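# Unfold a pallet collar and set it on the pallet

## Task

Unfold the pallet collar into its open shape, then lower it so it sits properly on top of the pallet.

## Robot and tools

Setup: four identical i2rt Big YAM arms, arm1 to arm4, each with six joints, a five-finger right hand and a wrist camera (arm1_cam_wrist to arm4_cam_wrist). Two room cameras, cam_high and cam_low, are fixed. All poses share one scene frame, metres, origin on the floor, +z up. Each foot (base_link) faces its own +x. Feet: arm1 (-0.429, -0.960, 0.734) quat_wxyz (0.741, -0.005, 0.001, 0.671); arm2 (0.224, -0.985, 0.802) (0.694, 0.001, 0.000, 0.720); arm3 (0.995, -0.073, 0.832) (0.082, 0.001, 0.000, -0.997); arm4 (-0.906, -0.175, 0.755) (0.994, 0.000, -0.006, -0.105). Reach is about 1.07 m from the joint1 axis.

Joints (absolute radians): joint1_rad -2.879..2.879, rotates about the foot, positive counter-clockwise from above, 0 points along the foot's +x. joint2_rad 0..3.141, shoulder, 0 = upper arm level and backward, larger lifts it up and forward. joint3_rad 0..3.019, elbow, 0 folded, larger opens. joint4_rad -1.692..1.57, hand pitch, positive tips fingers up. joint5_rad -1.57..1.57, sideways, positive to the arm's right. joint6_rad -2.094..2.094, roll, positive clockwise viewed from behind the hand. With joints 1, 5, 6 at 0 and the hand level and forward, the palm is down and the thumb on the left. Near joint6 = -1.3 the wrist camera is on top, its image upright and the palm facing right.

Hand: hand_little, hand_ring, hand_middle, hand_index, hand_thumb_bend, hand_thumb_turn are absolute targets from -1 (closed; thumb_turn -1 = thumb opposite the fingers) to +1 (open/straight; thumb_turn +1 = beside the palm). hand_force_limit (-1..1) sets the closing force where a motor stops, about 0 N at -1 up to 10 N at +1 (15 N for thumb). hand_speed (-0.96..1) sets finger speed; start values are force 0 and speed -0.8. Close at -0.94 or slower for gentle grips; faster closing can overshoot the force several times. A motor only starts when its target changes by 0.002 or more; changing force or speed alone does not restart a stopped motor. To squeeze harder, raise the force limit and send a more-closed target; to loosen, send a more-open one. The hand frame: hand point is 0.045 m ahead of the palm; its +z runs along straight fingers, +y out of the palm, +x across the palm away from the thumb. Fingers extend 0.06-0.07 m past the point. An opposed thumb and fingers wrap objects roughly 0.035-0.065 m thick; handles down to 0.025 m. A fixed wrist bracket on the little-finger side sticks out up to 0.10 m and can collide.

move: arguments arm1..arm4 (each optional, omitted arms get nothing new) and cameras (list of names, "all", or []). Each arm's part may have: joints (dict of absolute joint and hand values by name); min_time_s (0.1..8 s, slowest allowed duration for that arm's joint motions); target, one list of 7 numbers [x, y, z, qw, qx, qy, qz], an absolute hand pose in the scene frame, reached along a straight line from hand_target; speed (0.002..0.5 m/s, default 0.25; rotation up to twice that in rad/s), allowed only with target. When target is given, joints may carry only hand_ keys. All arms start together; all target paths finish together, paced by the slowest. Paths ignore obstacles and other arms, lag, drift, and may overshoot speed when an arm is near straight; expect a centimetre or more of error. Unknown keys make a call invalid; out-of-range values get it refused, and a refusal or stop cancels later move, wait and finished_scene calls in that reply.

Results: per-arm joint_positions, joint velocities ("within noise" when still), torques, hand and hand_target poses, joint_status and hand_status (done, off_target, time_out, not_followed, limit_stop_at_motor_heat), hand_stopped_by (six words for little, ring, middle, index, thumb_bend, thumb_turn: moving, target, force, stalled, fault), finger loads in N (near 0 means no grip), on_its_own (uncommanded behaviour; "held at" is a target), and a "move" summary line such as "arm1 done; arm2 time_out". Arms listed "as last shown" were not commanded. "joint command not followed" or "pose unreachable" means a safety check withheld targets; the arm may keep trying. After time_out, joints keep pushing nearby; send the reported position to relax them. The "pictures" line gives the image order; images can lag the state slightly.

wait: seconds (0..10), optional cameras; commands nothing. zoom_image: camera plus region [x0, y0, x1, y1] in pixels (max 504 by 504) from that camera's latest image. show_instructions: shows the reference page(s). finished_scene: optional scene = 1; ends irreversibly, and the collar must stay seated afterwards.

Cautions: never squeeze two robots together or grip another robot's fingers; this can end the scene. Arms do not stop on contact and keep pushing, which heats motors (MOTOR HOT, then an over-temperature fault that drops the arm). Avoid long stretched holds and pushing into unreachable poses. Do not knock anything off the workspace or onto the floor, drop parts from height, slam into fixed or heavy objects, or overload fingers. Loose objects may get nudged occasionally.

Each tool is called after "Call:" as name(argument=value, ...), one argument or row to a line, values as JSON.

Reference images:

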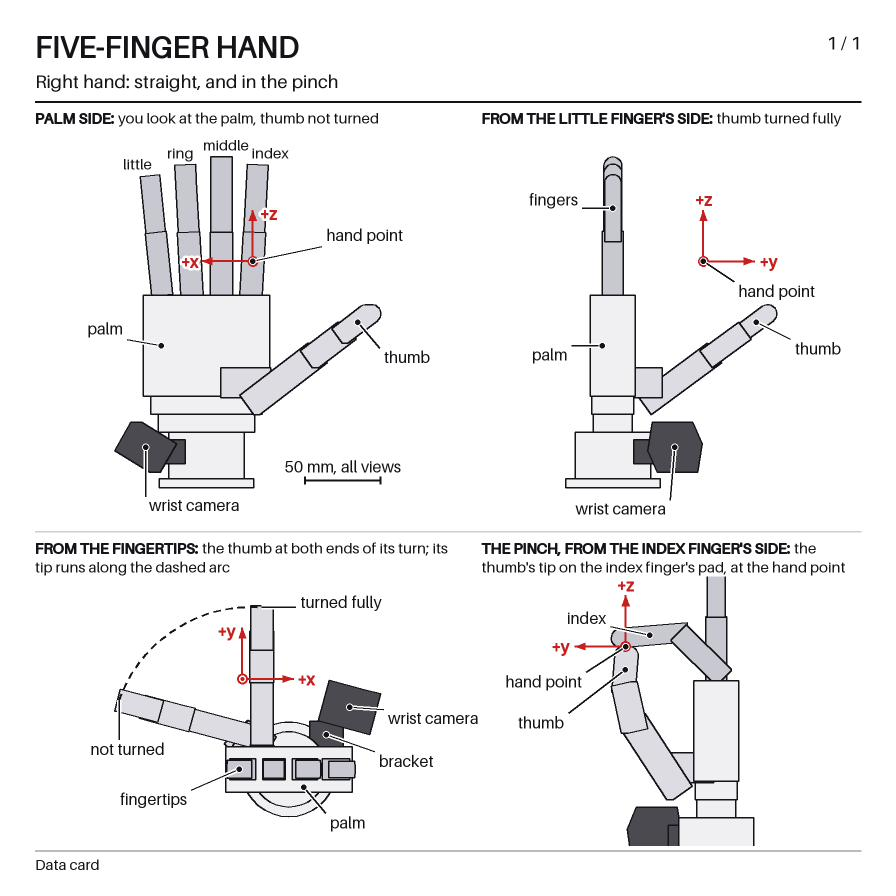

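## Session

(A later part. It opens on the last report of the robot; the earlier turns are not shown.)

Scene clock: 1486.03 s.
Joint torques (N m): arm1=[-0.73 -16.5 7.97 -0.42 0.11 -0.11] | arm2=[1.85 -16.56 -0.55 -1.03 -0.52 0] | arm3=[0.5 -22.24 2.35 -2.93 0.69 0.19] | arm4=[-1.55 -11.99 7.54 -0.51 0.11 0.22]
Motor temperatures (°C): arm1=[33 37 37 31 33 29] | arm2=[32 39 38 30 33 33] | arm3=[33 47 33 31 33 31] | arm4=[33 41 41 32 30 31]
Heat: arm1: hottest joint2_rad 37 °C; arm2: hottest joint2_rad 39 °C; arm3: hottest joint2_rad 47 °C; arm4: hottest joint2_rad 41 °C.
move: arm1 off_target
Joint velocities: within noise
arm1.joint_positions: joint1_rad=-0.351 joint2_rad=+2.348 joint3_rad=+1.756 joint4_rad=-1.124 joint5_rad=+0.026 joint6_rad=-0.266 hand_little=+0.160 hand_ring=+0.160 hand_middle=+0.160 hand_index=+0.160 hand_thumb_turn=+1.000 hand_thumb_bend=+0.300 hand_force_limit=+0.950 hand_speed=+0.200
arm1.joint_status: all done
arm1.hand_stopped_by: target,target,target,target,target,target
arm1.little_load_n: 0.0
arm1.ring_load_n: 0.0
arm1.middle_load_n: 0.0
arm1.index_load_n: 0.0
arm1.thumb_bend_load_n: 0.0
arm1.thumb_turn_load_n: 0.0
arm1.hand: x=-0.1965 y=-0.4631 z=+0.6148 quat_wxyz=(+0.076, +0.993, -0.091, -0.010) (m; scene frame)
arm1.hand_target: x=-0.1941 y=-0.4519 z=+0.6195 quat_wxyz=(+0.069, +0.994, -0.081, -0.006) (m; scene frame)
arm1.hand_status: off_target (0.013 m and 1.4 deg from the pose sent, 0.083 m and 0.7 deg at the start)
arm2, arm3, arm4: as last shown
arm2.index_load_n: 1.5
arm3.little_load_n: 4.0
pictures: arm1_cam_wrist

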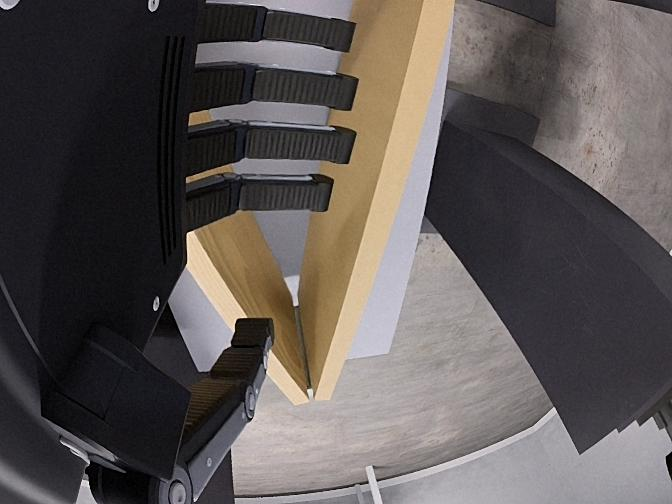

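Call:
move(
  arm1={"target": [-0.175, -0.475, 0.56, 0.0696, 0.9942, -0.0817, -0.0057], "speed": 0.15, "joints": {"hand_thumb_bend": -0.1, "hand_little": 0.28, "hand_ring": 0.28, "hand_middle": 0.28, "hand_index": 0.28}},
  cameras=["arm1_cam_wrist"],
)

Scene clock: 1494.67 s.
Joint torques (N m): arm1=[-1.96 -15.97 5.67 0.38 0.18 -0.11] | arm2=[1.9 -16.5 -0.54 -1.05 -0.51 0] | arm3=[-0.26 -21.83 2.17 -2.8 0.64 0.22] | arm4=[-1.49 -12.04 7.58 -0.49 0.1 0.22]
Motor temperatures (°C): arm1=[33 38 37 31 33 29] | arm2=[32 38 38 30 33 33] | arm3=[33 47 33 31 33 31] | arm4=[33 41 41 32 30 31]
Heat: arm1: hottest joint2_rad 38 °C; arm2: hottest joint2_rad 38 °C; arm3: hottest joint2_rad 47 °C; arm4: hottest joint2_rad 41 °C.
move: arm1 done
Joint velocities: within noise
arm1.joint_positions: joint1_rad=-0.384 joint2_rad=+2.417 joint3_rad=+1.733 joint4_rad=-1.026 joint5_rad=+0.033 joint6_rad=-0.306 hand_little=+0.280 hand_ring=+0.280 hand_middle=+0.280 hand_index=+0.280 hand_thumb_turn=+1.000 hand_thumb_bend=-0.100 hand_force_limit=+0.950 hand_speed=+0.200
arm1.joint_status: all done
arm1.hand_stopped_by: target,target,target,target,target,target
arm1.little_load_n: 0.0
arm1.ring_load_n: 0.0
arm1.middle_load_n: 0.0
arm1.index_load_n: 0.0
arm1.thumb_bend_load_n: 0.0
arm1.thumb_turn_load_n: 0.0
arm1.hand: x=-0.1794 y=-0.4777 z=+0.5641 quat_wxyz=(+0.074, +0.993, -0.088, -0.008) (m; scene frame)
arm1.hand_target: x=-0.1738 y=-0.4765 z=+0.5610 quat_wxyz=(+0.071, +0.994, -0.083, -0.006) (m; scene frame)
arm1.hand_status: done (0.007 m and 0.9 deg from the pose sent, 0.060 m and 1.4 deg at the start)
arm2, arm3: as last shown
arm2.middle_load_n: 1.5
arm2.index_load_n: 2.0
arm3.little_load_n: 4.5
arm3.ring_load_n: 5.5
arm4.joint_positions: joint1_rad=+0.286 joint2_rad=+1.585 joint3_rad=+1.197 joint4_rad=-1.177 joint5_rad=+0.001 joint6_rad=+1.347 hand_little=+1.000 hand_ring=+1.000 hand_middle=+1.000 hand_index=+1.000 hand_thumb_turn=-1.000 hand_thumb_bend=+1.000 hand_force_limit=+0.950 hand_speed=+0.200
arm4.joint_status: not commanded
arm4.hand_stopped_by: target,target,target,target,target,target
arm4.little_load_n: 0.0
arm4.ring_load_n: 0.0
arm4.middle_load_n: 0.0
arm4.index_load_n: 0.0
arm4.thumb_bend_load_n: 0.0
arm4.thumb_turn_load_n: 0.0
arm4.hand: x=-0.4460 y=-0.0742 z=+0.8561 quat_wxyz=(-0.009, +0.149, -0.989, +0.003) (m; scene frame)
arm4.hand_target: x=-0.4495 y=-0.0791 z=+0.8538 quat_wxyz=(-0.001, +0.137, -0.991, +0.004) (m; scene frame)
arm4.hand_status: not commanded
pictures: arm1_cam_wrist

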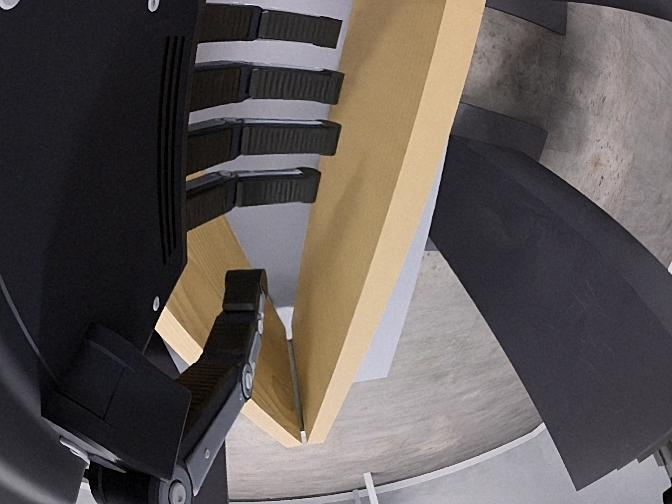

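Call:
move(
  arm1={"target": [-0.175, -0.485, 0.45, 0.0696, 0.9942, -0.0817, -0.0057], "speed": 0.15},
  cameras=["arm1_cam_wrist"],
)

Scene clock: 1498.87 s.
Joint torques (N m): arm1=[-1.96 -16.67 6.22 0.31 0.18 -0.11] | arm2=[1.9 -16.56 -0.53 -1.06 -0.52 0] | arm3=[-0.03 -22.24 2.11 -3.04 0.72 0.23] | arm4=[-1.67 -11.99 7.6 -0.49 0.11 0.22]
Motor temperatures (°C): arm1=[33 38 37 31 33 29] | arm2=[32 38 38 30 33 33] | arm3=[33 47 33 31 33 31] | arm4=[33 41 41 32 30 31]
Heat: arm1: hottest joint2_rad 38 °C; arm2: hottest joint2_rad 38 °C; arm3: hottest joint2_rad 47 °C; arm4: hottest joint2_rad 41 °C.
move: arm1 off_target
Joint velocities: within noise
arm1.joint_positions: joint1_rad=-0.380 joint2_rad=+2.612 joint3_rad=+1.752 joint4_rad=-0.865 joint5_rad=+0.033 joint6_rad=-0.312 hand_little=+0.280 hand_ring=+0.280 hand_middle=+0.280 hand_index=+0.280 hand_thumb_turn=+1.000 hand_thumb_bend=-0.100 hand_force_limit=+0.950 hand_speed=+0.200
arm1.joint_status: not commanded
arm1.hand_stopped_by: target,target,target,target,target,target
arm1.little_load_n: 0.0
arm1.ring_load_n: 0.0
arm1.middle_load_n: 0.0
arm1.index_load_n: 0.0
arm1.thumb_bend_load_n: 0.0
arm1.thumb_turn_load_n: 0.0
arm1.hand: x=-0.1883 y=-0.4945 z=+0.4502 quat_wxyz=(+0.081, +0.993, -0.083, -0.011) (m; scene frame)
arm1.hand_target: x=-0.1766 y=-0.4849 z=+0.4501 quat_wxyz=(+0.068, +0.994, -0.080, -0.005) (m; scene frame)
arm1.hand_status: off_target (0.016 m and 1.5 deg from the pose sent, 0.114 m and 0.9 deg at the start)
arm2, arm3, arm4: as last shown
arm2.index_load_n: 1.5
arm3.ring_load_n: 6.0
pictures: arm1_cam_wrist

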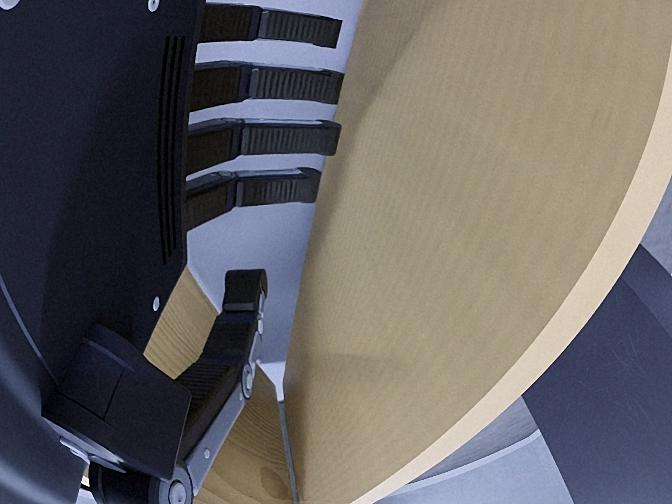

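Call:
move(
  arm1={"target": [-0.173, -0.472, 0.385, 0.0696, 0.9942, -0.0817, -0.0057], "speed": 0.12},
  cameras=["arm1_cam_wrist"],
)

Scene clock: 1502.73 s.
Joint torques (N m): arm1=[-1.26 -16.97 6.09 0.06 0.13 -0.04] | arm2=[1.96 -16.5 -0.54 -1.05 -0.52 -0.01] | arm3=[1.08 -22.36 2.17 -3 0.63 0.19] | arm4=[-1.55 -11.99 7.57 -0.44 0.11 0.22]
Motor temperatures (°C): arm1=[33 38 37 31 33 29] | arm2=[32 38 37 30 33 33] | arm3=[33 48 33 31 33 31] | arm4=[33 40 41 32 30 31]
Heat: arm1: hottest joint2_rad 38 °C; arm2: hottest joint2_rad 38 °C; arm3: hottest joint2_rad 48 °C; arm4: hottest joint3_rad 41 °C.
move: arm1 done
Joint velocities: within noise
arm1.joint_positions: joint1_rad=-0.380 joint2_rad=+2.776 joint3_rad=+1.910 joint4_rad=-0.849 joint5_rad=+0.033 joint6_rad=-0.312 hand_little=+0.280 hand_ring=+0.280 hand_middle=+0.280 hand_index=+0.280 hand_thumb_turn=+1.000 hand_thumb_bend=-0.100 hand_force_limit=+0.950 hand_speed=+0.200
arm1.joint_status: not commanded
arm1.hand_stopped_by: target,target,target,target,target,target
arm1.little_load_n: 0.0
arm1.ring_load_n: 0.0
arm1.middle_load_n: 0.0
arm1.index_load_n: 0.0
arm1.thumb_bend_load_n: 0.0
arm1.thumb_turn_load_n: 0.0
arm1.hand: x=-0.1799 y=-0.4796 z=+0.3868 quat_wxyz=(+0.077, +0.994, -0.083, -0.010) (m; scene frame)
arm1.hand_target: x=-0.1736 y=-0.4728 z=+0.3845 quat_wxyz=(+0.070, +0.994, -0.082, -0.006) (m; scene frame)
arm1.hand_status: done (0.010 m and 1.0 deg from the pose sent, 0.071 m and 1.5 deg at the start)
arm2, arm4: as last shown
arm3.joint_positions: joint1_rad=+0.471 joint2_rad=+3.061 joint3_rad=+2.140 joint4_rad=-0.678 joint5_rad=+0.070 joint6_rad=-0.792 hand_little=+0.115 hand_ring=+0.111 hand_middle=+0.118 hand_index=+0.099 hand_thumb_turn=+1.000 hand_thumb_bend=+1.000 hand_force_limit=+0.500 hand_speed=-0.850
arm3.joint_status: not commanded
arm3.hand_stopped_by: force,force,force,force,target,target
arm3.little_load_n: 4.0
arm3.ring_load_n: 6.0
arm3.middle_load_n: 0.5
arm3.index_load_n: 6.0
arm3.thumb_bend_load_n: 0.0
arm3.thumb_turn_load_n: 0.0
arm3.hand: x=+0.5216 y=-0.3788 z=+0.3552 quat_wxyz=(+0.010, -0.071, -0.997, -0.037) (m; scene frame)
arm3.hand_target: x=+0.5268 y=-0.3735 z=+0.3834 quat_wxyz=(-0.005, -0.081, -0.995, -0.061) (m; scene frame)
arm3.hand_status: not commanded
arm4.middle_load_n: 0.5
pictures: arm1_cam_wrist

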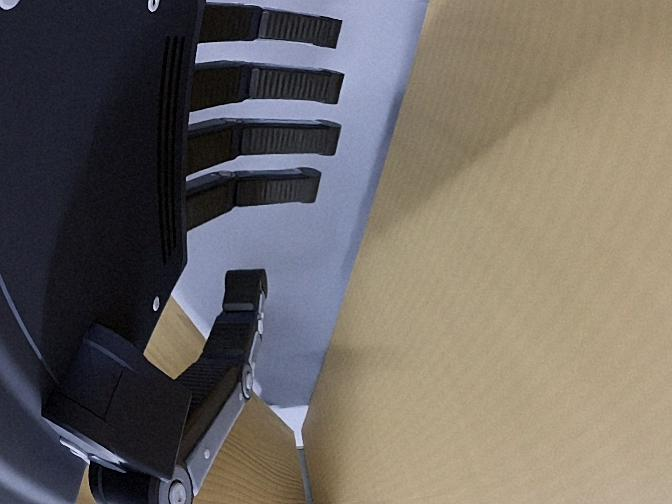

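Call:
move(
  arm1={"target": [-0.173, -0.476, 0.352, 0.0696, 0.9942, -0.0817, -0.0057], "speed": 0.1},
  cameras=["arm1_cam_wrist"],
)

Scene clock: 1504.77 s.
Joint torques (N m): arm1=[-1.79 -14.74 5.59 0.21 0.13 -0.07] | arm2=[1.96 -16.5 -0.54 -1.03 -0.52 0] | arm3=[0.5 -22.07 2.24 -2.99 0.7 0.18] | arm4=[-1.61 -11.81 7.57 -0.46 0.11 0.23]
Motor temperatures (°C): arm1=[33 38 37 31 33 29] | arm2=[32 38 37 30 33 33] | arm3=[33 48 33 31 33 31] | arm4=[33 40 41 32 30 31]
Heat: arm1: hottest joint2_rad 38 °C; arm2: hottest joint2_rad 38 °C; arm3: hottest joint2_rad 48 °C; arm4: hottest joint3_rad 41 °C.
move: arm1 off_target
Joint velocities: within noise
arm1.joint_positions: joint1_rad=-0.380 joint2_rad=+2.808 joint3_rad=+1.960 joint4_rad=-0.826 joint5_rad=+0.033 joint6_rad=-0.312 hand_little=+0.280 hand_ring=+0.280 hand_middle=+0.280 hand_index=+0.280 hand_thumb_turn=+1.000 hand_thumb_bend=-0.100 hand_force_limit=+0.950 hand_speed=+0.200
arm1.joint_status: not commanded
arm1.hand_stopped_by: target,target,target,target,target,target
arm1.little_load_n: 0.0
arm1.ring_load_n: 0.0
arm1.middle_load_n: 0.5
arm1.index_load_n: 0.0
arm1.thumb_bend_load_n: 0.0
arm1.thumb_turn_load_n: 0.0
arm1.hand: x=-0.1715 y=-0.4636 z=+0.3750 quat_wxyz=(+0.058, +0.995, -0.083, -0.002) (m; scene frame)
arm1.hand_target: x=-0.1735 y=-0.4766 z=+0.3536 quat_wxyz=(+0.069, +0.994, -0.082, -0.006) (m; scene frame)
arm1.hand_status: off_target (0.026 m and 1.4 deg from the pose sent, 0.036 m and 1.0 deg at the start)
arm2, arm3, arm4: as last shown
arm2.middle_load_n: 2.0
arm2.index_load_n: 2.0
arm3.little_load_n: 4.5
arm4.middle_load_n: 0.0
pictures: arm1_cam_wrist

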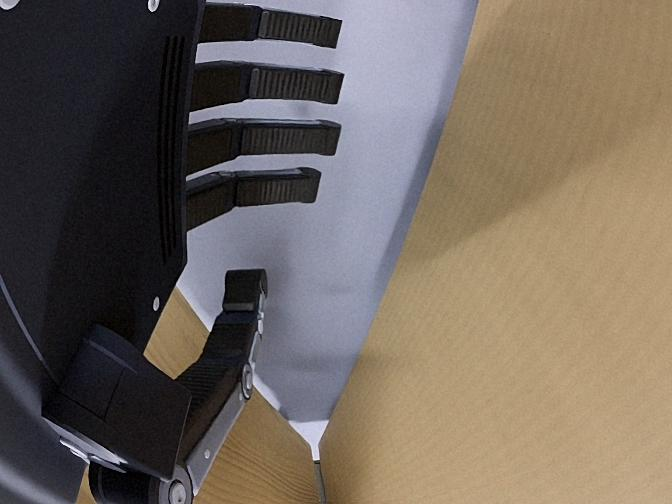

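Call:
move(
  arm1={"target": [-0.180, -0.515, 0.362, 0.0696, 0.9942, -0.0817, -0.0057], "speed": 0.1},
  cameras=["arm1_cam_wrist"],
)

Scene clock: 1507.83 s.
Joint torques (N m): arm1=[-2.61 -15.79 2.85 0.1 0.21 -0.12] | arm2=[1.85 -16.56 -0.54 -1.03 -0.52 0] | arm3=[-0.38 -21.25 2.17 -2.77 0.7 0.17] | arm4=[-1.73 -12.04 7.58 -0.47 0.11 0.21]
Motor temperatures (°C): arm1=[33 38 37 31 33 29] | arm2=[32 38 37 30 33 33] | arm3=[33 48 33 31 33 31] | arm4=[33 40 41 32 30 31]
Heat: arm1: hottest joint2_rad 38 °C; arm2: hottest joint2_rad 38 °C; arm3: hottest joint2_rad 48 °C; arm4: hottest joint3_rad 41 °C.
move: arm1 off_target
Joint velocities: within noise
arm1.joint_positions: joint1_rad=-0.391 joint2_rad=+2.748 joint3_rad=+1.801 joint4_rad=-0.717 joint5_rad=+0.033 joint6_rad=-0.327 hand_little=+0.280 hand_ring=+0.280 hand_middle=+0.280 hand_index=+0.280 hand_thumb_turn=+1.000 hand_thumb_bend=-0.100 hand_force_limit=+0.950 hand_speed=+0.200
arm1.joint_status: not commanded
arm1.hand_stopped_by: target,target,target,target,target,target
arm1.little_load_n: 0.0
arm1.ring_load_n: 0.0
arm1.middle_load_n: 0.0
arm1.index_load_n: 0.0
arm1.thumb_bend_load_n: 0.0
arm1.thumb_turn_load_n: -0.5
arm1.hand: x=-0.1802 y=-0.4949 z=+0.3733 quat_wxyz=(+0.054, +0.995, -0.081, -0.001) (m; scene frame)
arm1.hand_target: x=-0.1806 y=-0.5149 z=+0.3626 quat_wxyz=(+0.069, +0.994, -0.081, -0.006) (m; scene frame)
arm1.hand_status: off_target (0.023 m and 1.9 deg from the pose sent, 0.054 m and 1.4 deg at the start)
arm2, arm3, arm4: as last shown
arm2.ring_load_n: 4.0
arm2.middle_load_n: 1.5
arm2.index_load_n: 1.5
arm3.little_load_n: 4.0
arm3.ring_load_n: 5.5
arm3.middle_load_n: 0.0
pictures: arm1_cam_wrist

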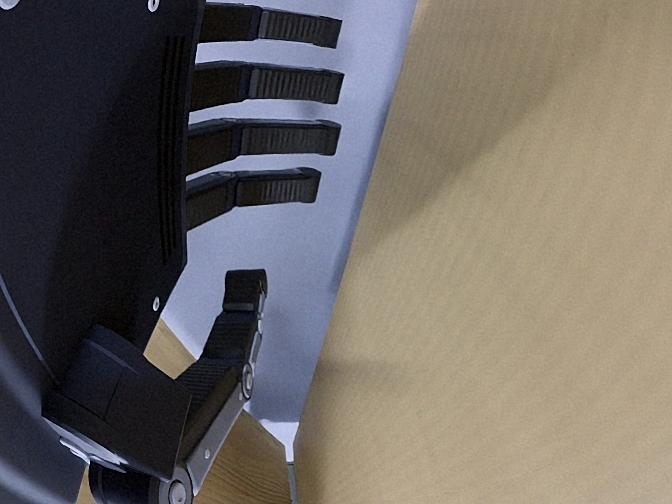

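Call:
move(
  arm1={"target": [-0.184, -0.545, 0.360, 0.0696, 0.9942, -0.0817, -0.0057], "speed": 0.1},
  cameras=["arm1_cam_wrist"],
)

Scene clock: 1510.27 s.
Joint torques (N m): arm1=[-2.73 -16.73 2.52 -0.38 0.36 -0.14] | arm2=[1.9 -16.38 0.38 -1.06 -0.54 0.04] | arm3=[0.15 -21.83 3.06 -2.8 0.53 0.19] | arm4=[-1.61 -11.93 7.57 -0.47 0.11 0.22]
Motor temperatures (°C): arm1=[33 38 37 31 33 29] | arm2=[32 38 37 30 33 33] | arm3=[33 48 33 31 33 31] | arm4=[33 40 41 32 30 31]
Heat: arm1: hottest joint2_rad 38 °C; arm2: hottest joint2_rad 38 °C; arm3: hottest joint2_rad 48 °C; arm4: hottest joint3_rad 41 °C.
move: arm1 off_target
Joint velocities: within noise
arm1.joint_positions: joint1_rad=-0.410 joint2_rad=+2.736 joint3_rad=+1.686 joint4_rad=-0.628 joint5_rad=+0.031 joint6_rad=-0.342 hand_little=+0.280 hand_ring=+0.280 hand_middle=+0.280 hand_index=+0.280 hand_thumb_turn=+1.000 hand_thumb_bend=-0.100 hand_force_limit=+0.950 hand_speed=+0.200
arm1.joint_status: not commanded
arm1.hand_stopped_by: target,target,target,target,target,target
arm1.little_load_n: 0.0
arm1.ring_load_n: 2.5
arm1.middle_load_n: 1.0
arm1.index_load_n: 2.5
arm1.thumb_bend_load_n: 0.0
arm1.thumb_turn_load_n: 0.0
arm1.hand: x=-0.1893 y=-0.5330 z=+0.3583 quat_wxyz=(+0.060, +0.995, -0.082, -0.005) (m; scene frame)
arm1.hand_target: x=-0.1845 y=-0.5447 z=+0.3605 quat_wxyz=(+0.069, +0.994, -0.082, -0.006) (m; scene frame)
arm1.hand_status: off_target (0.013 m and 1.2 deg from the pose sent, 0.052 m and 1.9 deg at the start)
arm2.joint_positions: joint1_rad=+0.236 joint2_rad=+2.864 joint3_rad=+1.522 joint4_rad=-0.319 joint5_rad=-0.041 joint6_rad=+0.448 hand_little=+0.021 hand_ring=+0.021 hand_middle=+0.021 hand_index=+0.020 hand_thumb_turn=+1.000 hand_thumb_bend=+1.000 hand_force_limit=+0.600 hand_speed=-0.800
arm2.joint_status: not commanded
arm2.hand_stopped_by: target,target,target,target,target,target
arm2.little_load_n: 4.5
arm2.ring_load_n: 4.0
arm2.middle_load_n: 0.5
arm2.index_load_n: 0.5
arm2.thumb_bend_load_n: 0.0
arm2.thumb_turn_load_n: 0.0
arm2.hand: x=+0.0503 y=-0.5898 z=+0.3387 quat_wxyz=(+0.049, +0.995, -0.089, -0.003) (m; scene frame)
arm2.hand_target: x=+0.0369 y=-0.5967 z=+0.3511 quat_wxyz=(+0.059, +0.995, -0.079, -0.006) (m; scene frame)
arm2.hand_status: not commanded
arm3, arm4: as last shown
arm3.joint_positions: joint1_rad=+0.477 joint2_rad=+3.061 joint3_rad=+2.129 joint4_rad=-0.680 joint5_rad=+0.075 joint6_rad=-0.792 hand_little=+0.115 hand_ring=+0.111 hand_middle=+0.118 hand_index=+0.099 hand_thumb_turn=+1.000 hand_thumb_bend=+1.000 hand_force_limit=+0.500 hand_speed=-0.850
arm3.little_load_n: 1.5
arm3.ring_load_n: 3.0
arm3.index_load_n: 5.5
arm3.hand: x=+0.5282 y=-0.3771 z=+0.3538 quat_wxyz=(+0.007, -0.067, -0.997, -0.042) (m; scene frame)
arm3.hand_target: x=+0.5299 y=-0.3756 z=+0.3828 quat_wxyz=(-0.006, -0.078, -0.995, -0.061) (m; scene frame)
pictures: arm1_cam_wrist

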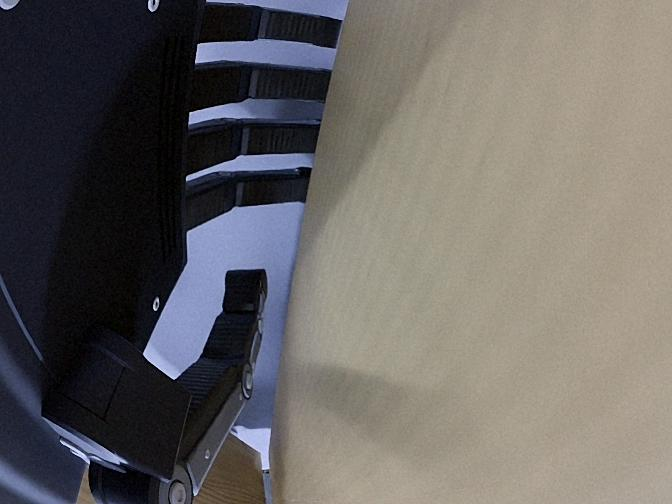

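Call:
move(
  arm1={"joints": {"hand_little": 0.02, "hand_ring": 0.02, "hand_middle": 0.02, "hand_index": 0.02, "hand_force_limit": 0.6, "hand_speed": -0.8}},
  cameras=["arm1_cam_wrist", "cam_high"],
)

Scene clock: 1513.77 s.
Joint torques (N m): arm1=[-2.49 -17.79 2.44 -1.55 0.4 -0.01] | arm2=[1.85 -16.38 0.87 -1.09 -0.54 0.06] | arm3=[1.14 -21.01 2.95 -2.65 0.42 0.27] | arm4=[-1.61 -11.99 7.56 -0.47 0.11 0.23]
Motor temperatures (°C): arm1=[33 39 37 31 33 29] | arm2=[32 38 37 30 33 33] | arm3=[33 47 33 31 33 31] | arm4=[33 40 41 32 30 31]
Heat: arm1: hottest joint2_rad 39 °C; arm2: hottest joint2_rad 38 °C; arm3: hottest joint2_rad 47 °C; arm4: hottest joint3_rad 41 °C.
move: arm1 off_target
Joint velocities: within noise
arm1.joint_positions: joint1_rad=-0.411 joint2_rad=+2.751 joint3_rad=+1.686 joint4_rad=-0.598 joint5_rad=+0.031 joint6_rad=-0.364 hand_little=+0.063 hand_ring=+0.117 hand_middle=+0.100 hand_index=+0.117 hand_thumb_turn=+1.000 hand_thumb_bend=-0.100 hand_force_limit=+0.600 hand_speed=-0.800
arm1.joint_status: hand_little off_target (ended at +0.063, target +0.020); hand_ring off_target (ended at +0.117, target +0.020); hand_middle off_target (ended at +0.100, target +0.020); hand_index off_target (ended at +0.117, target +0.020); the others done
arm1.hand_stopped_by: force,force,force,force,target,target
arm1.little_load_n: 8.5
arm1.ring_load_n: 0.0
arm1.middle_load_n: 8.5
arm1.index_load_n: 1.0
arm1.thumb_bend_load_n: 0.0
arm1.thumb_turn_load_n: 0.0
arm1.hand: x=-0.1873 y=-0.5342 z=+0.3483 quat_wxyz=(+0.053, +0.996, -0.073, -0.002) (m; scene frame)
arm1.hand_target: x=-0.1841 y=-0.5451 z=+0.3604 quat_wxyz=(+0.069, +0.995, -0.078, -0.006) (m; scene frame)
arm1.hand_status: not commanded
arm2, arm3, arm4: as last shown
arm2.joint_positions: joint1_rad=+0.236 joint2_rad=+2.864 joint3_rad=+1.516 joint4_rad=-0.319 joint5_rad=-0.041 joint6_rad=+0.446 hand_little=+0.021 hand_ring=+0.021 hand_middle=+0.020 hand_index=+0.020 hand_thumb_turn=+1.000 hand_thumb_bend=+1.000 hand_force_limit=+0.600 hand_speed=-0.800
arm2.ring_load_n: 3.0
arm2.index_load_n: 0.0
arm2.hand: x=+0.0514 y=-0.5936 z=+0.3386 quat_wxyz=(+0.051, +0.995, -0.088, -0.002) (m; scene frame)
arm2.hand_target: x=+0.0369 y=-0.5967 z=+0.3511 quat_wxyz=(+0.059, +0.995, -0.078, -0.006) (m; scene frame)
arm3.joint_positions: joint1_rad=+0.477 joint2_rad=+3.061 joint3_rad=+2.129 joint4_rad=-0.680 joint5_rad=+0.076 joint6_rad=-0.792 hand_little=+0.115 hand_ring=+0.111 hand_middle=+0.118 hand_index=+0.099 hand_thumb_turn=+1.000 hand_thumb_bend=+1.000 hand_force_limit=+0.500 hand_speed=-0.850
arm3.little_load_n: 2.0
arm3.ring_load_n: 4.0
arm3.index_load_n: 6.0
arm3.hand: x=+0.5280 y=-0.3769 z=+0.3538 quat_wxyz=(+0.008, -0.067, -0.997, -0.043) (m; scene frame)
arm3.hand_target: x=+0.5298 y=-0.3755 z=+0.3829 quat_wxyz=(-0.005, -0.078, -0.995, -0.062) (m; scene frame)
pictures: arm1_cam_wrist, cam_high

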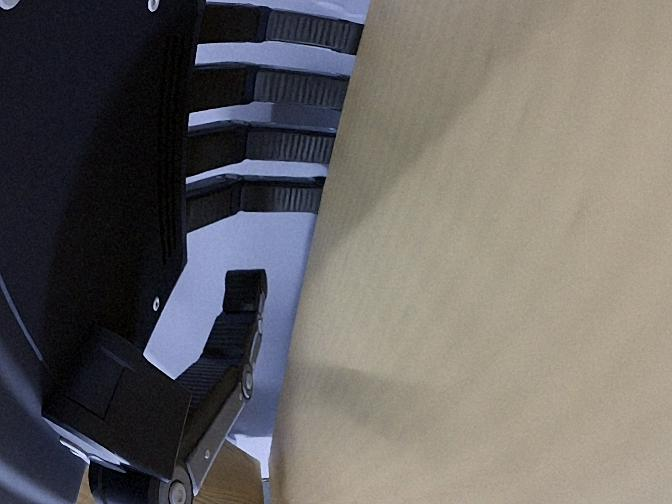

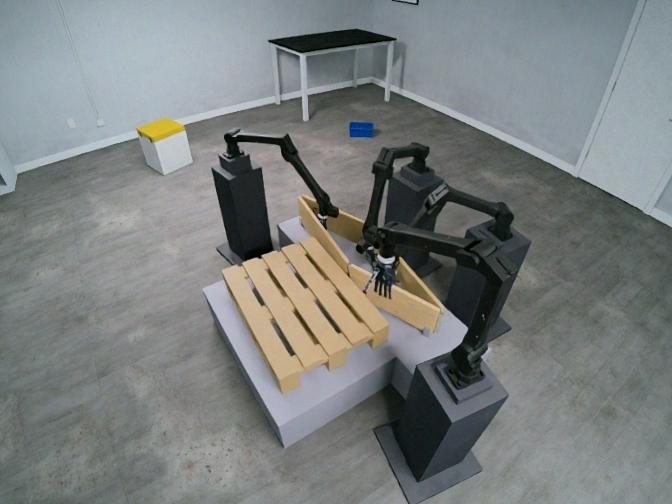

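Call:
move(
  arm1={"target": [-0.184, -0.540, 0.400, 0.0696, 0.9942, -0.0817, -0.0057], "speed": 0.05},
  arm2={"target": [0.040, -0.595, 0.391, 0.0696, 0.9942, -0.0817, -0.0057], "speed": 0.05},
  arm3={"target": [0.530, -0.373, 0.423, 0.0057, 0.0817, 0.9942, 0.0696], "speed": 0.05},
  cameras=["cam_low", "arm1_cam_wrist", "arm2_cam_wrist", "arm3_cam_wrist"],
)

Scene clock: 1518.03 s.
Joint torques (N m): arm1=[-0.85 -21.71 2.09 -3.02 -0.07 0.3] | arm2=[1.14 -20.48 -0.34 -2.43 -0.97 0.2] | arm3=[1.03 -24.59 0.99 -3.59 0.77 0.31] | arm4=[-1.55 -12.16 7.57 -0.47 0.11 0.22]
Motor temperatures (°C): arm1=[33 39 37 31 33 29] | arm2=[32 39 37 30 33 33] | arm3=[33 47 33 31 33 31] | arm4=[33 40 41 32 30 31]
Heat: arm1: hottest joint2_rad 39 °C; arm2: hottest joint2_rad 39 °C; arm3: hottest joint2_rad 47 °C; arm4: hottest joint3_rad 41 °C.
move: arm1 off_target; arm2 off_target; arm3 off_target
Joint velocities: within noise
arm1.joint_positions: joint1_rad=-0.439 joint2_rad=+2.733 joint3_rad=+1.648 joint4_rad=-0.596 joint5_rad=+0.051 joint6_rad=-0.381 hand_little=+0.063 hand_ring=+0.117 hand_middle=+0.100 hand_index=+0.117 hand_thumb_turn=+1.000 hand_thumb_bend=-0.100 hand_force_limit=+0.600 hand_speed=-0.800
arm1.joint_status: not commanded
arm1.hand_stopped_by: force,force,force,force,target,target
arm1.little_load_n: 4.0
arm1.ring_load_n: 3.0
arm1.middle_load_n: 14.5
arm1.index_load_n: 2.5
arm1.thumb_bend_load_n: 0.0
arm1.thumb_turn_load_n: 0.0
arm1.hand: x=-0.1781 y=-0.5547 z=+0.3536 quat_wxyz=(+0.065, +0.995, -0.077, +0.001) (m; scene frame)
arm1.hand_target: x=-0.1784 y=-0.5427 z=+0.3965 quat_wxyz=(+0.070, +0.994, -0.086, -0.002) (m; scene frame)
arm1.hand_status: off_target (0.049 m and 1.1 deg from the pose sent, 0.052 m and 2.2 deg at the start)
arm2.joint_positions: joint1_rad=+0.234 joint2_rad=+2.846 joint3_rad=+1.471 joint4_rad=-0.332 joint5_rad=-0.034 joint6_rad=+0.426 hand_little=+0.021 hand_ring=+0.021 hand_middle=+0.020 hand_index=+0.020 hand_thumb_turn=+1.000 hand_thumb_bend=+1.000 hand_force_limit=+0.600 hand_speed=-0.800
arm2.joint_status: not commanded
arm2.hand_stopped_by: target,target,target,target,target,target
arm2.little_load_n: 8.0
arm2.ring_load_n: 6.0
arm2.middle_load_n: 0.5
arm2.index_load_n: 0.0
arm2.thumb_bend_load_n: 0.0
arm2.thumb_turn_load_n: 0.0
arm2.hand: x=+0.0598 y=-0.6140 z=+0.3461 quat_wxyz=(+0.069, +0.994, -0.079, +0.007) (m; scene frame)
arm2.hand_target: x=+0.0406 y=-0.5949 z=+0.3869 quat_wxyz=(+0.068, +0.994, -0.081, -0.006) (m; scene frame)
arm2.hand_status: off_target (0.053 m and 1.5 deg from the pose sent, 0.054 m and 2.2 deg at the start)
arm3.joint_positions: joint1_rad=+0.474 joint2_rad=+3.027 joint3_rad=+2.075 joint4_rad=-0.678 joint5_rad=+0.078 joint6_rad=-0.795 hand_little=+0.115 hand_ring=+0.111 hand_middle=+0.118 hand_index=+0.099 hand_thumb_turn=+1.000 hand_thumb_bend=+1.000 hand_force_limit=+0.500 hand_speed=-0.850
arm3.joint_status: not commanded
arm3.hand_stopped_by: force,force,force,force,target,target
arm3.little_load_n: 9.0
arm3.ring_load_n: 10.5
arm3.middle_load_n: 1.5
arm3.index_load_n: 9.0
arm3.thumb_bend_load_n: 0.0
arm3.thumb_turn_load_n: 0.0
arm3.hand: x=+0.5347 y=-0.3691 z=+0.3638 quat_wxyz=(+0.001, -0.067, -0.997, -0.049) (m; scene frame)
arm3.hand_target: x=+0.5269 y=-0.3730 z=+0.4170 quat_wxyz=(-0.005, -0.083, -0.994, -0.068) (m; scene frame)
arm3.hand_status: off_target (0.059 m and 3.0 deg from the pose sent, 0.069 m and 3.8 deg at the start)
arm4: as last shown
pictures: arm1_cam_wrist, arm2_cam_wrist, arm3_cam_wrist, cam_low

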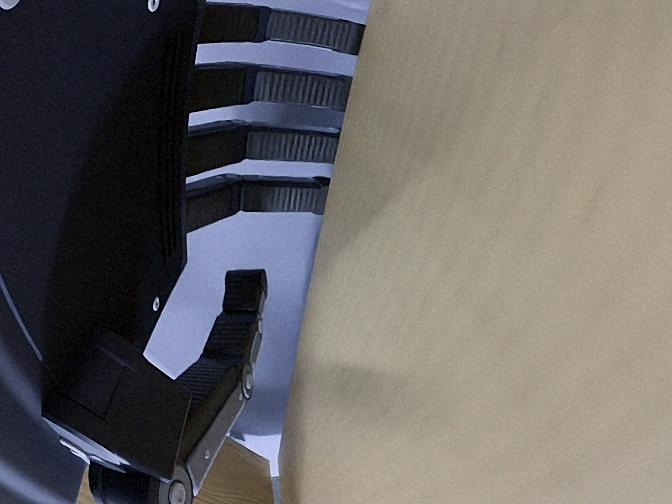

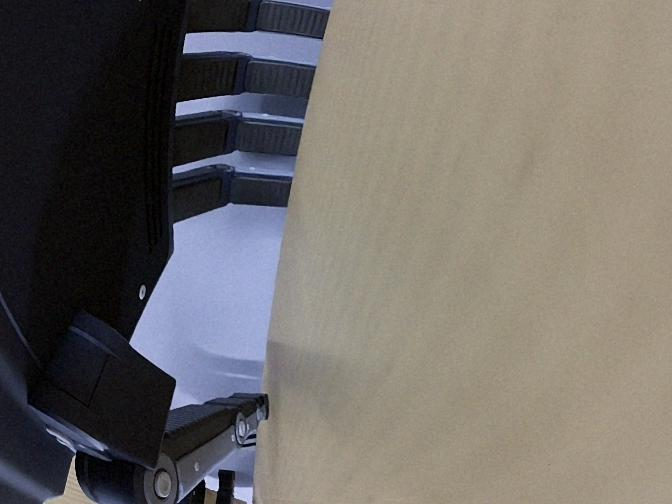

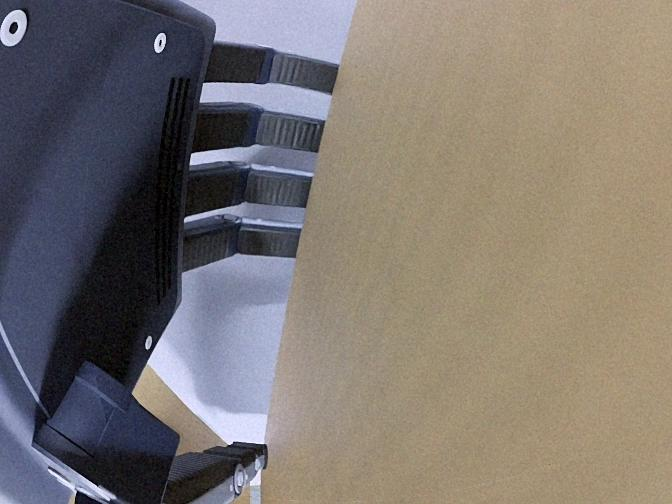

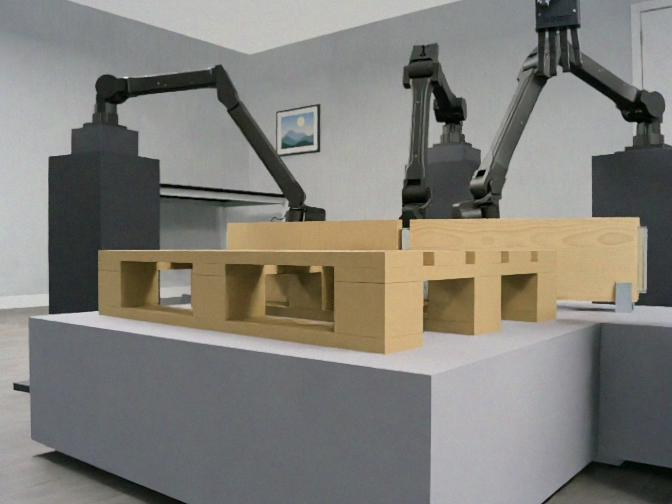

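Call:
move(
  arm1={"target": [-0.184, -0.530, 0.430, 0.0696, 0.9942, -0.0817, -0.0057], "speed": 0.05},
  arm2={"target": [0.035, -0.580, 0.421, 0.0696, 0.9942, -0.0817, -0.0057], "speed": 0.05},
  arm3={"target": [0.530, -0.376, 0.453, 0.0057, 0.0817, 0.9942, 0.0696], "speed": 0.05},
  cameras=["cam_low", "arm2_cam_wrist", "cam_high"],
)

Scene clock: 1523.90 s.
Joint torques (N m): arm1=[0.91 -23.53 2.54 -3.79 -0.38 0.36] | arm2=[1.26 -21.48 0.65 -2.26 -1.06 0.21] | arm3=[0.73 -25.23 1.73 -4.15 1.35 0.38] | arm4=[-1.55 -11.99 7.61 -0.49 0.11 0.22]
Motor temperatures (°C): arm1=[33 39 36 31 33 29] | arm2=[32 39 37 30 33 33] | arm3=[33 46 33 31 33 31] | arm4=[33 40 41 32 30 31]
Heat: arm1: hottest joint2_rad 39 °C; arm2: hottest joint2_rad 39 °C; arm3: hottest joint2_rad 46 °C; arm4: hottest joint3_rad 41 °C.
move: arm1 off_target; arm2 off_target; arm3 off_target
Joint velocities: within noise
arm1.joint_positions: joint1_rad=-0.439 joint2_rad=+2.705 joint3_rad=+1.637 joint4_rad=-0.624 joint5_rad=+0.049 joint6_rad=-0.381 hand_little=+0.063 hand_ring=+0.117 hand_middle=+0.100 hand_index=+0.118 hand_thumb_turn=+1.000 hand_thumb_bend=-0.100 hand_force_limit=+0.600 hand_speed=-0.800
arm1.joint_status: not commanded
arm1.hand_stopped_by: force,force,force,force,target,target
arm1.little_load_n: 1.0
arm1.ring_load_n: 0.0
arm1.middle_load_n: 16.0
arm1.index_load_n: 11.5
arm1.thumb_bend_load_n: 0.0
arm1.thumb_turn_load_n: 0.5
arm1.hand: x=-0.1782 y=-0.5542 z=+0.3680 quat_wxyz=(+0.070, +0.995, -0.077, -0.002) (m; scene frame)
arm1.hand_target: x=-0.1833 y=-0.5310 z=+0.4236 quat_wxyz=(+0.069, +0.994, -0.082, -0.005) (m; scene frame)
arm1.hand_status: off_target (0.067 m and 0.7 deg from the pose sent, 0.080 m and 1.1 deg at the start)
arm2.joint_positions: joint1_rad=+0.234 joint2_rad=+2.798 joint3_rad=+1.459 joint4_rad=-0.397 joint5_rad=-0.034 joint6_rad=+0.425 hand_little=+0.021 hand_ring=+0.021 hand_middle=+0.021 hand_index=+0.021 hand_thumb_turn=+1.000 hand_thumb_bend=+1.000 hand_force_limit=+0.600 hand_speed=-0.800
arm2.joint_status: not commanded
arm2.hand_stopped_by: target,target,target,target,target,target
arm2.little_load_n: 3.5
arm2.ring_load_n: 4.5
arm2.middle_load_n: 2.5
arm2.index_load_n: 3.0
arm2.thumb_bend_load_n: 0.0
arm2.thumb_turn_load_n: 0.0
arm2.hand: x=+0.0591 y=-0.6111 z=+0.3695 quat_wxyz=(+0.083, +0.993, -0.078, +0.012) (m; scene frame)
arm2.hand_target: x=+0.0356 y=-0.5810 z=+0.4163 quat_wxyz=(+0.070, +0.994, -0.081, -0.006) (m; scene frame)
arm2.hand_status: off_target (0.065 m and 2.5 deg from the pose sent, 0.086 m and 1.5 deg at the start)
arm3.joint_positions: joint1_rad=+0.472 joint2_rad=+2.972 joint3_rad=+2.013 joint4_rad=-0.678 joint5_rad=+0.061 joint6_rad=-0.800 hand_little=+0.116 hand_ring=+0.112 hand_middle=+0.118 hand_index=+0.099 hand_thumb_turn=+1.000 hand_thumb_bend=+1.000 hand_force_limit=+0.500 hand_speed=-0.850
arm3.joint_status: not commanded
arm3.hand_stopped_by: force,force,force,force,target,target
arm3.little_load_n: 15.0
arm3.ring_load_n: 13.0
arm3.middle_load_n: 0.5
arm3.index_load_n: 4.0
arm3.thumb_bend_load_n: -0.5
arm3.thumb_turn_load_n: 0.0
arm3.hand: x=+0.5388 y=-0.3687 z=+0.3834 quat_wxyz=(-0.007, -0.066, -0.997, -0.046) (m; scene frame)
arm3.hand_target: x=+0.5279 y=-0.3761 z=+0.4453 quat_wxyz=(-0.005, -0.082, -0.994, -0.068) (m; scene frame)
arm3.hand_status: off_target (0.071 m and 3.3 deg from the pose sent, 0.090 m and 3.0 deg at the start)
arm4.joint_positions: joint1_rad=+0.286 joint2_rad=+1.585 joint3_rad=+1.197 joint4_rad=-1.177 joint5_rad=+0.001 joint6_rad=+1.347 hand_little=+1.000 hand_ring=+1.000 hand_middle=+1.000 hand_index=+1.000 hand_thumb_turn=-1.000 hand_thumb_bend=+1.000 hand_force_limit=+0.950 hand_speed=+0.200
arm4.joint_status: not commanded
arm4.hand_stopped_by: target,target,target,target,target,target
arm4.little_load_n: 0.0
arm4.ring_load_n: 0.0
arm4.middle_load_n: 0.0
arm4.index_load_n: 0.0
arm4.thumb_bend_load_n: -0.5
arm4.thumb_turn_load_n: 0.0
arm4.hand: x=-0.4460 y=-0.0742 z=+0.8561 quat_wxyz=(-0.009, +0.149, -0.989, +0.003) (m; scene frame)
arm4.hand_target: x=-0.4495 y=-0.0791 z=+0.8538 quat_wxyz=(-0.001, +0.137, -0.991, +0.004) (m; scene frame)
arm4.hand_status: not commanded
pictures: arm2_cam_wrist, cam_high, cam_low

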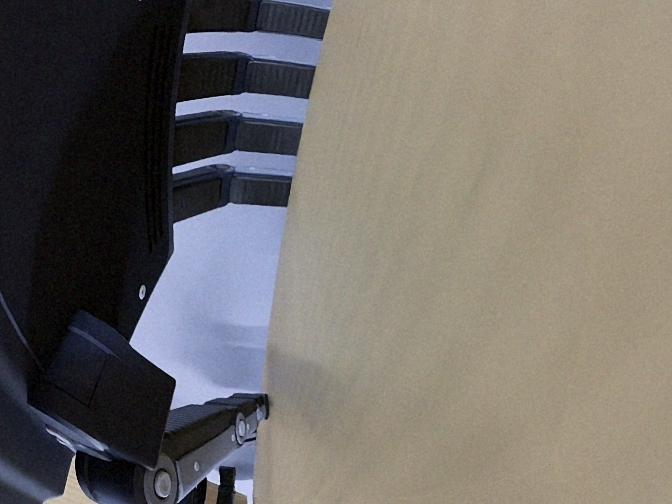

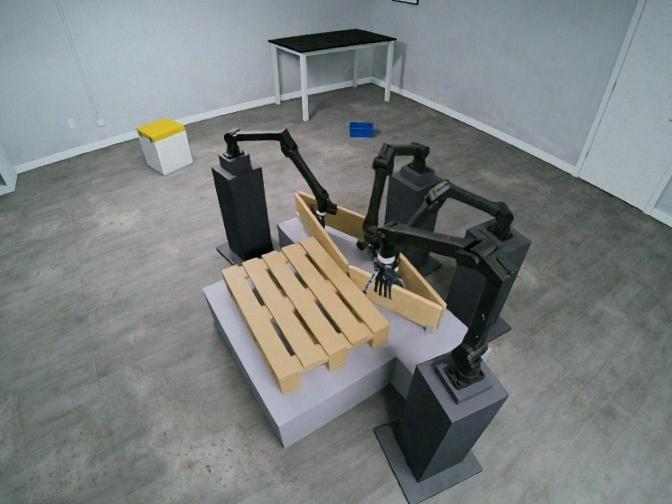

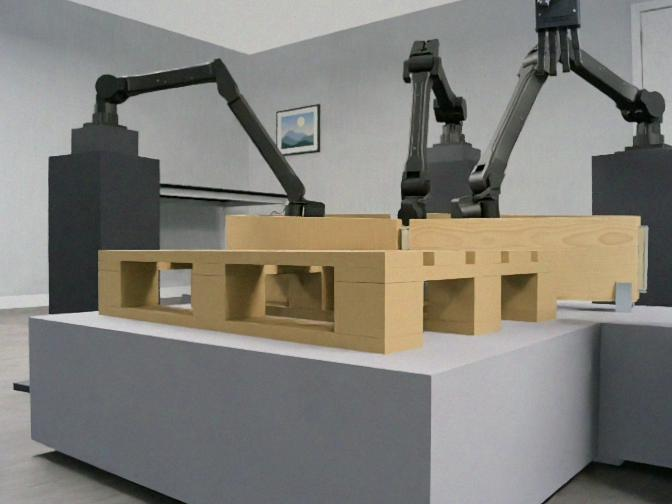

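Call:
move(
  arm1={"joints": {"hand_little": -0.05, "hand_ring": -0.05, "hand_force_limit": 0.5, "hand_speed": -0.85}},
  arm3={"joints": {"hand_middle": -0.05, "hand_index": -0.05, "hand_force_limit": 0.6, "hand_speed": -0.85}},
  cameras=[],
)

Call:
move(
  arm1={"target": [-0.184, -0.525, 0.460, 0.0696, 0.9942, -0.0817, -0.0057], "speed": 0.05},
  arm2={"target": [0.030, -0.575, 0.450, 0.0696, 0.9942, -0.0817, -0.0057], "speed": 0.05},
  arm3={"target": [0.527, -0.378, 0.480, 0.0057, 0.0817, 0.9942, 0.0696], "speed": 0.05},
  cameras=["cam_low", "arm1_cam_wrist", "arm3_cam_wrist"],
)

Scene clock: 1529.83 s.
Joint torques (N m): arm1=[0.85 -23.59 2.56 -3.77 -0.37 0.35] | arm2=[1.26 -21.42 0.65 -2.11 -1.07 0.21] | arm3=[1.38 -25.47 1.62 -3.86 1.33 0.4] | arm4=[-1.61 -11.99 7.58 -0.49 0.11 0.22]
Motor temperatures (°C): arm1=[33 39 36 32 33 29] | arm2=[32 39 37 30 34 33] | arm3=[33 46 33 31 33 31] | arm4=[33 40 41 32 30 31]
Heat: arm1: hottest joint2_rad 39 °C; arm2: hottest joint2_rad 39 °C; arm3: hottest joint2_rad 46 °C; arm4: hottest joint3_rad 41 °C.
move: arm1 off_target; arm3 off_target
Joint velocities: within noise
arm1.joint_positions: joint1_rad=-0.439 joint2_rad=+2.705 joint3_rad=+1.637 joint4_rad=-0.625 joint5_rad=+0.049 joint6_rad=-0.381 hand_little=+0.038 hand_ring=+0.093 hand_middle=+0.100 hand_index=+0.118 hand_thumb_turn=+1.000 hand_thumb_bend=-0.100 hand_force_limit=+0.500 hand_speed=-0.850
arm1.joint_status: hand_little off_target (ended at +0.038, target -0.050); hand_ring off_target (ended at +0.093, target -0.050); the others done
arm1.hand_stopped_by: force,force,force,force,target,target
arm1.little_load_n: 5.5
arm1.ring_load_n: 7.0
arm1.middle_load_n: 10.0
arm1.index_load_n: 6.0
arm1.thumb_bend_load_n: 0.0
arm1.thumb_turn_load_n: -0.5
arm1.hand: x=-0.1784 y=-0.5545 z=+0.3682 quat_wxyz=(+0.070, +0.995, -0.077, -0.002) (m; scene frame)
arm1.hand_target: x=-0.1833 y=-0.5309 z=+0.4235 quat_wxyz=(+0.069, +0.994, -0.082, -0.005) (m; scene frame)
arm1.hand_status: not commanded
arm2, arm4: as last shown
arm2.joint_positions: joint1_rad=+0.234 joint2_rad=+2.797 joint3_rad=+1.459 joint4_rad=-0.402 joint5_rad=-0.034 joint6_rad=+0.425 hand_little=+0.021 hand_ring=+0.021 hand_middle=+0.021 hand_index=+0.021 hand_thumb_turn=+1.000 hand_thumb_bend=+1.000 hand_force_limit=+0.600 hand_speed=-0.800
arm2.little_load_n: 3.0
arm2.ring_load_n: 4.0
arm2.hand: x=+0.0592 y=-0.6114 z=+0.3705 quat_wxyz=(+0.084, +0.993, -0.078, +0.012) (m; scene frame)
arm3.joint_positions: joint1_rad=+0.469 joint2_rad=+2.972 joint3_rad=+2.011 joint4_rad=-0.678 joint5_rad=+0.061 joint6_rad=-0.800 hand_little=+0.115 hand_ring=+0.111 hand_middle=+0.080 hand_index=+0.074 hand_thumb_turn=+1.000 hand_thumb_bend=+1.000 hand_force_limit=+0.600 hand_speed=-0.850
arm3.joint_status: hand_middle off_target (ended at +0.080, target -0.050); hand_index off_target (ended at +0.074, target -0.050); the others done
arm3.hand_stopped_by: force,force,force,force,target,target
arm3.little_load_n: 6.0
arm3.ring_load_n: 3.5
arm3.middle_load_n: 11.5
arm3.index_load_n: 7.5
arm3.thumb_bend_load_n: -0.5
arm3.thumb_turn_load_n: 0.0
arm3.hand: x=+0.5386 y=-0.3668 z=+0.3832 quat_wxyz=(-0.008, -0.067, -0.997, -0.046) (m; scene frame)
arm3.hand_target: x=+0.5274 y=-0.3741 z=+0.4449 quat_wxyz=(-0.006, -0.084, -0.994, -0.069) (m; scene frame)
arm3.hand_status: not commanded
pictures: none
No camera images: "cameras" was empty.

Scene clock: 1531.43 s.
Joint torques (N m): arm1=[-1.03 -15.44 4.38 -0.42 -0.01 0.16] | arm2=[1.67 -22.95 1.31 -2.1 -1.46 0.27] | arm3=[1.08 -26.4 2.13 -4.63 1.61 0.34] | arm4=[-1.61 -11.99 7.58 -0.47 0.11 0.22]
Motor temperatures (°C): arm1=[33 39 36 32 33 29] | arm2=[32 39 37 30 34 33] | arm3=[33 46 33 31 34 31] | arm4=[33 40 41 32 30 31]
Heat: arm1: hottest joint2_rad 39 °C; arm2: hottest joint2_rad 39 °C; arm3: hottest joint2_rad 46 °C; arm4: hottest joint3_rad 41 °C.
move: arm1 done; arm2 off_target; arm3 off_target
Joint velocities: within noise
arm1.joint_positions: joint1_rad=-0.405 joint2_rad=+2.520 joint3_rad=+1.605 joint4_rad=-0.763 joint5_rad=+0.031 joint6_rad=-0.358 hand_little=+0.038 hand_ring=+0.092 hand_middle=+0.099 hand_index=+0.117 hand_thumb_turn=+1.000 hand_thumb_bend=-0.100 hand_force_limit=+0.500 hand_speed=-0.850
arm1.joint_status: not commanded
arm1.hand_stopped_by: force,force,force,force,target,target
arm1.little_load_n: 0.5
arm1.ring_load_n: 0.0
arm1.middle_load_n: 0.0
arm1.index_load_n: 0.0
arm1.thumb_bend_load_n: 0.0
arm1.thumb_turn_load_n: 0.0
arm1.hand: x=-0.1836 y=-0.5180 z=+0.4652 quat_wxyz=(+0.060, +0.996, -0.073, -0.005) (m; scene frame)
arm1.hand_target: x=-0.1887 y=-0.5212 z=+0.4603 quat_wxyz=(+0.068, +0.995, -0.077, -0.009) (m; scene frame)
arm1.hand_status: done (0.009 m and 1.6 deg from the pose sent, 0.097 m and 0.7 deg at the start)
arm2.joint_positions: joint1_rad=+0.234 joint2_rad=+2.759 joint3_rad=+1.419 joint4_rad=-0.437 joint5_rad=-0.025 joint6_rad=+0.425 hand_little=+0.021 hand_ring=+0.022 hand_middle=+0.021 hand_index=+0.021 hand_thumb_turn=+1.000 hand_thumb_bend=+1.000 hand_force_limit=+0.600 hand_speed=-0.800
arm2.joint_status: not commanded
arm2.hand_stopped_by: target,target,target,target,target,target
arm2.little_load_n: 4.5
arm2.ring_load_n: 6.5
arm2.middle_load_n: 5.0
arm2.index_load_n: 6.0
arm2.thumb_bend_load_n: 0.0
arm2.thumb_turn_load_n: 0.0
arm2.hand: x=+0.0643 y=-0.6233 z=+0.3877 quat_wxyz=(+0.100, +0.992, -0.078, +0.023) (m; scene frame)
arm2.hand_target: x=+0.0319 y=-0.5782 z=+0.4437 quat_wxyz=(+0.070, +0.994, -0.081, -0.006) (m; scene frame)
arm2.hand_status: off_target (0.086 m and 4.8 deg from the pose sent, 0.092 m and 2.7 deg at the start)
arm3.joint_positions: joint1_rad=+0.469 joint2_rad=+2.932 joint3_rad=+1.973 joint4_rad=-0.678 joint5_rad=+0.056 joint6_rad=-0.800 hand_little=+0.116 hand_ring=+0.111 hand_middle=+0.080 hand_index=+0.074 hand_thumb_turn=+1.000 hand_thumb_bend=+1.000 hand_force_limit=+0.600 hand_speed=-0.850
arm3.joint_status: not commanded
arm3.hand_stopped_by: force,force,force,force,target,target
arm3.little_load_n: 14.5
arm3.ring_load_n: 6.5
arm3.middle_load_n: 9.5
arm3.index_load_n: 0.0
arm3.thumb_bend_load_n: 0.0
arm3.thumb_turn_load_n: 0.0
arm3.hand: x=+0.5386 y=-0.3679 z=+0.3986 quat_wxyz=(-0.009, -0.067, -0.997, -0.044) (m; scene frame)
arm3.hand_target: x=+0.5245 y=-0.3785 z=+0.4703 quat_wxyz=(-0.004, -0.082, -0.994, -0.068) (m; scene frame)
arm3.hand_status: off_target (0.083 m and 3.4 deg from the pose sent, 0.098 m and 3.2 deg at the start)
arm4: as last shown
arm4.thumb_bend_load_n: 0.0
pictures: arm1_cam_wrist, arm3_cam_wrist, cam_low

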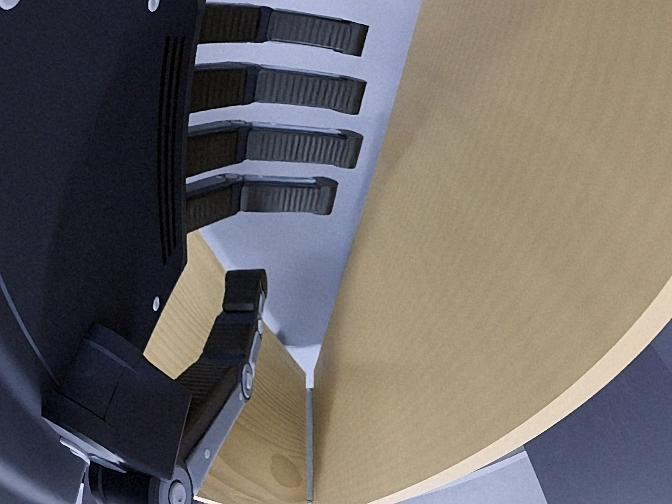

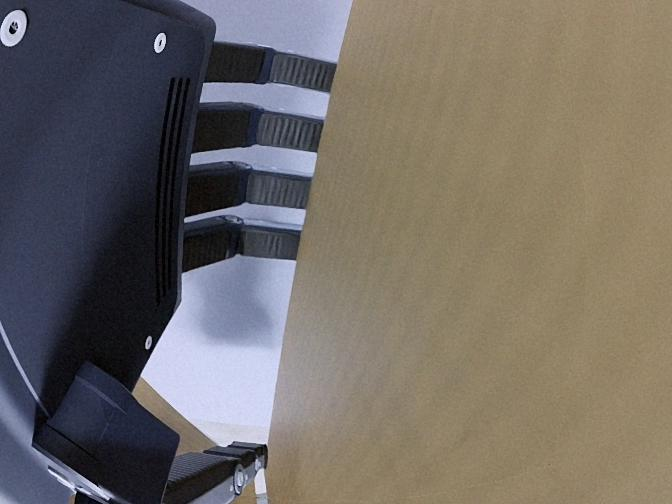

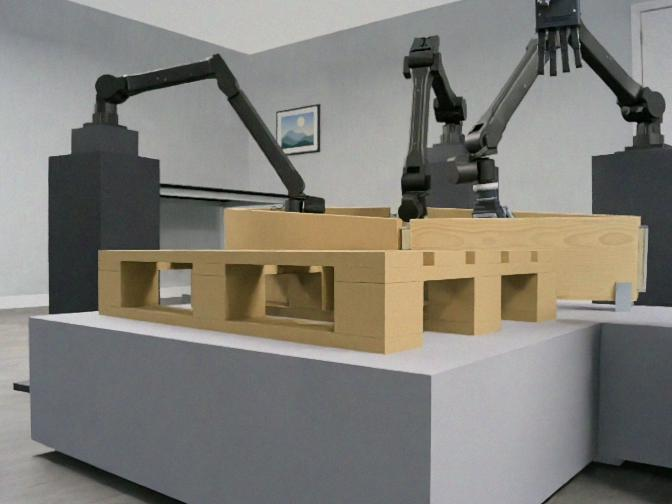

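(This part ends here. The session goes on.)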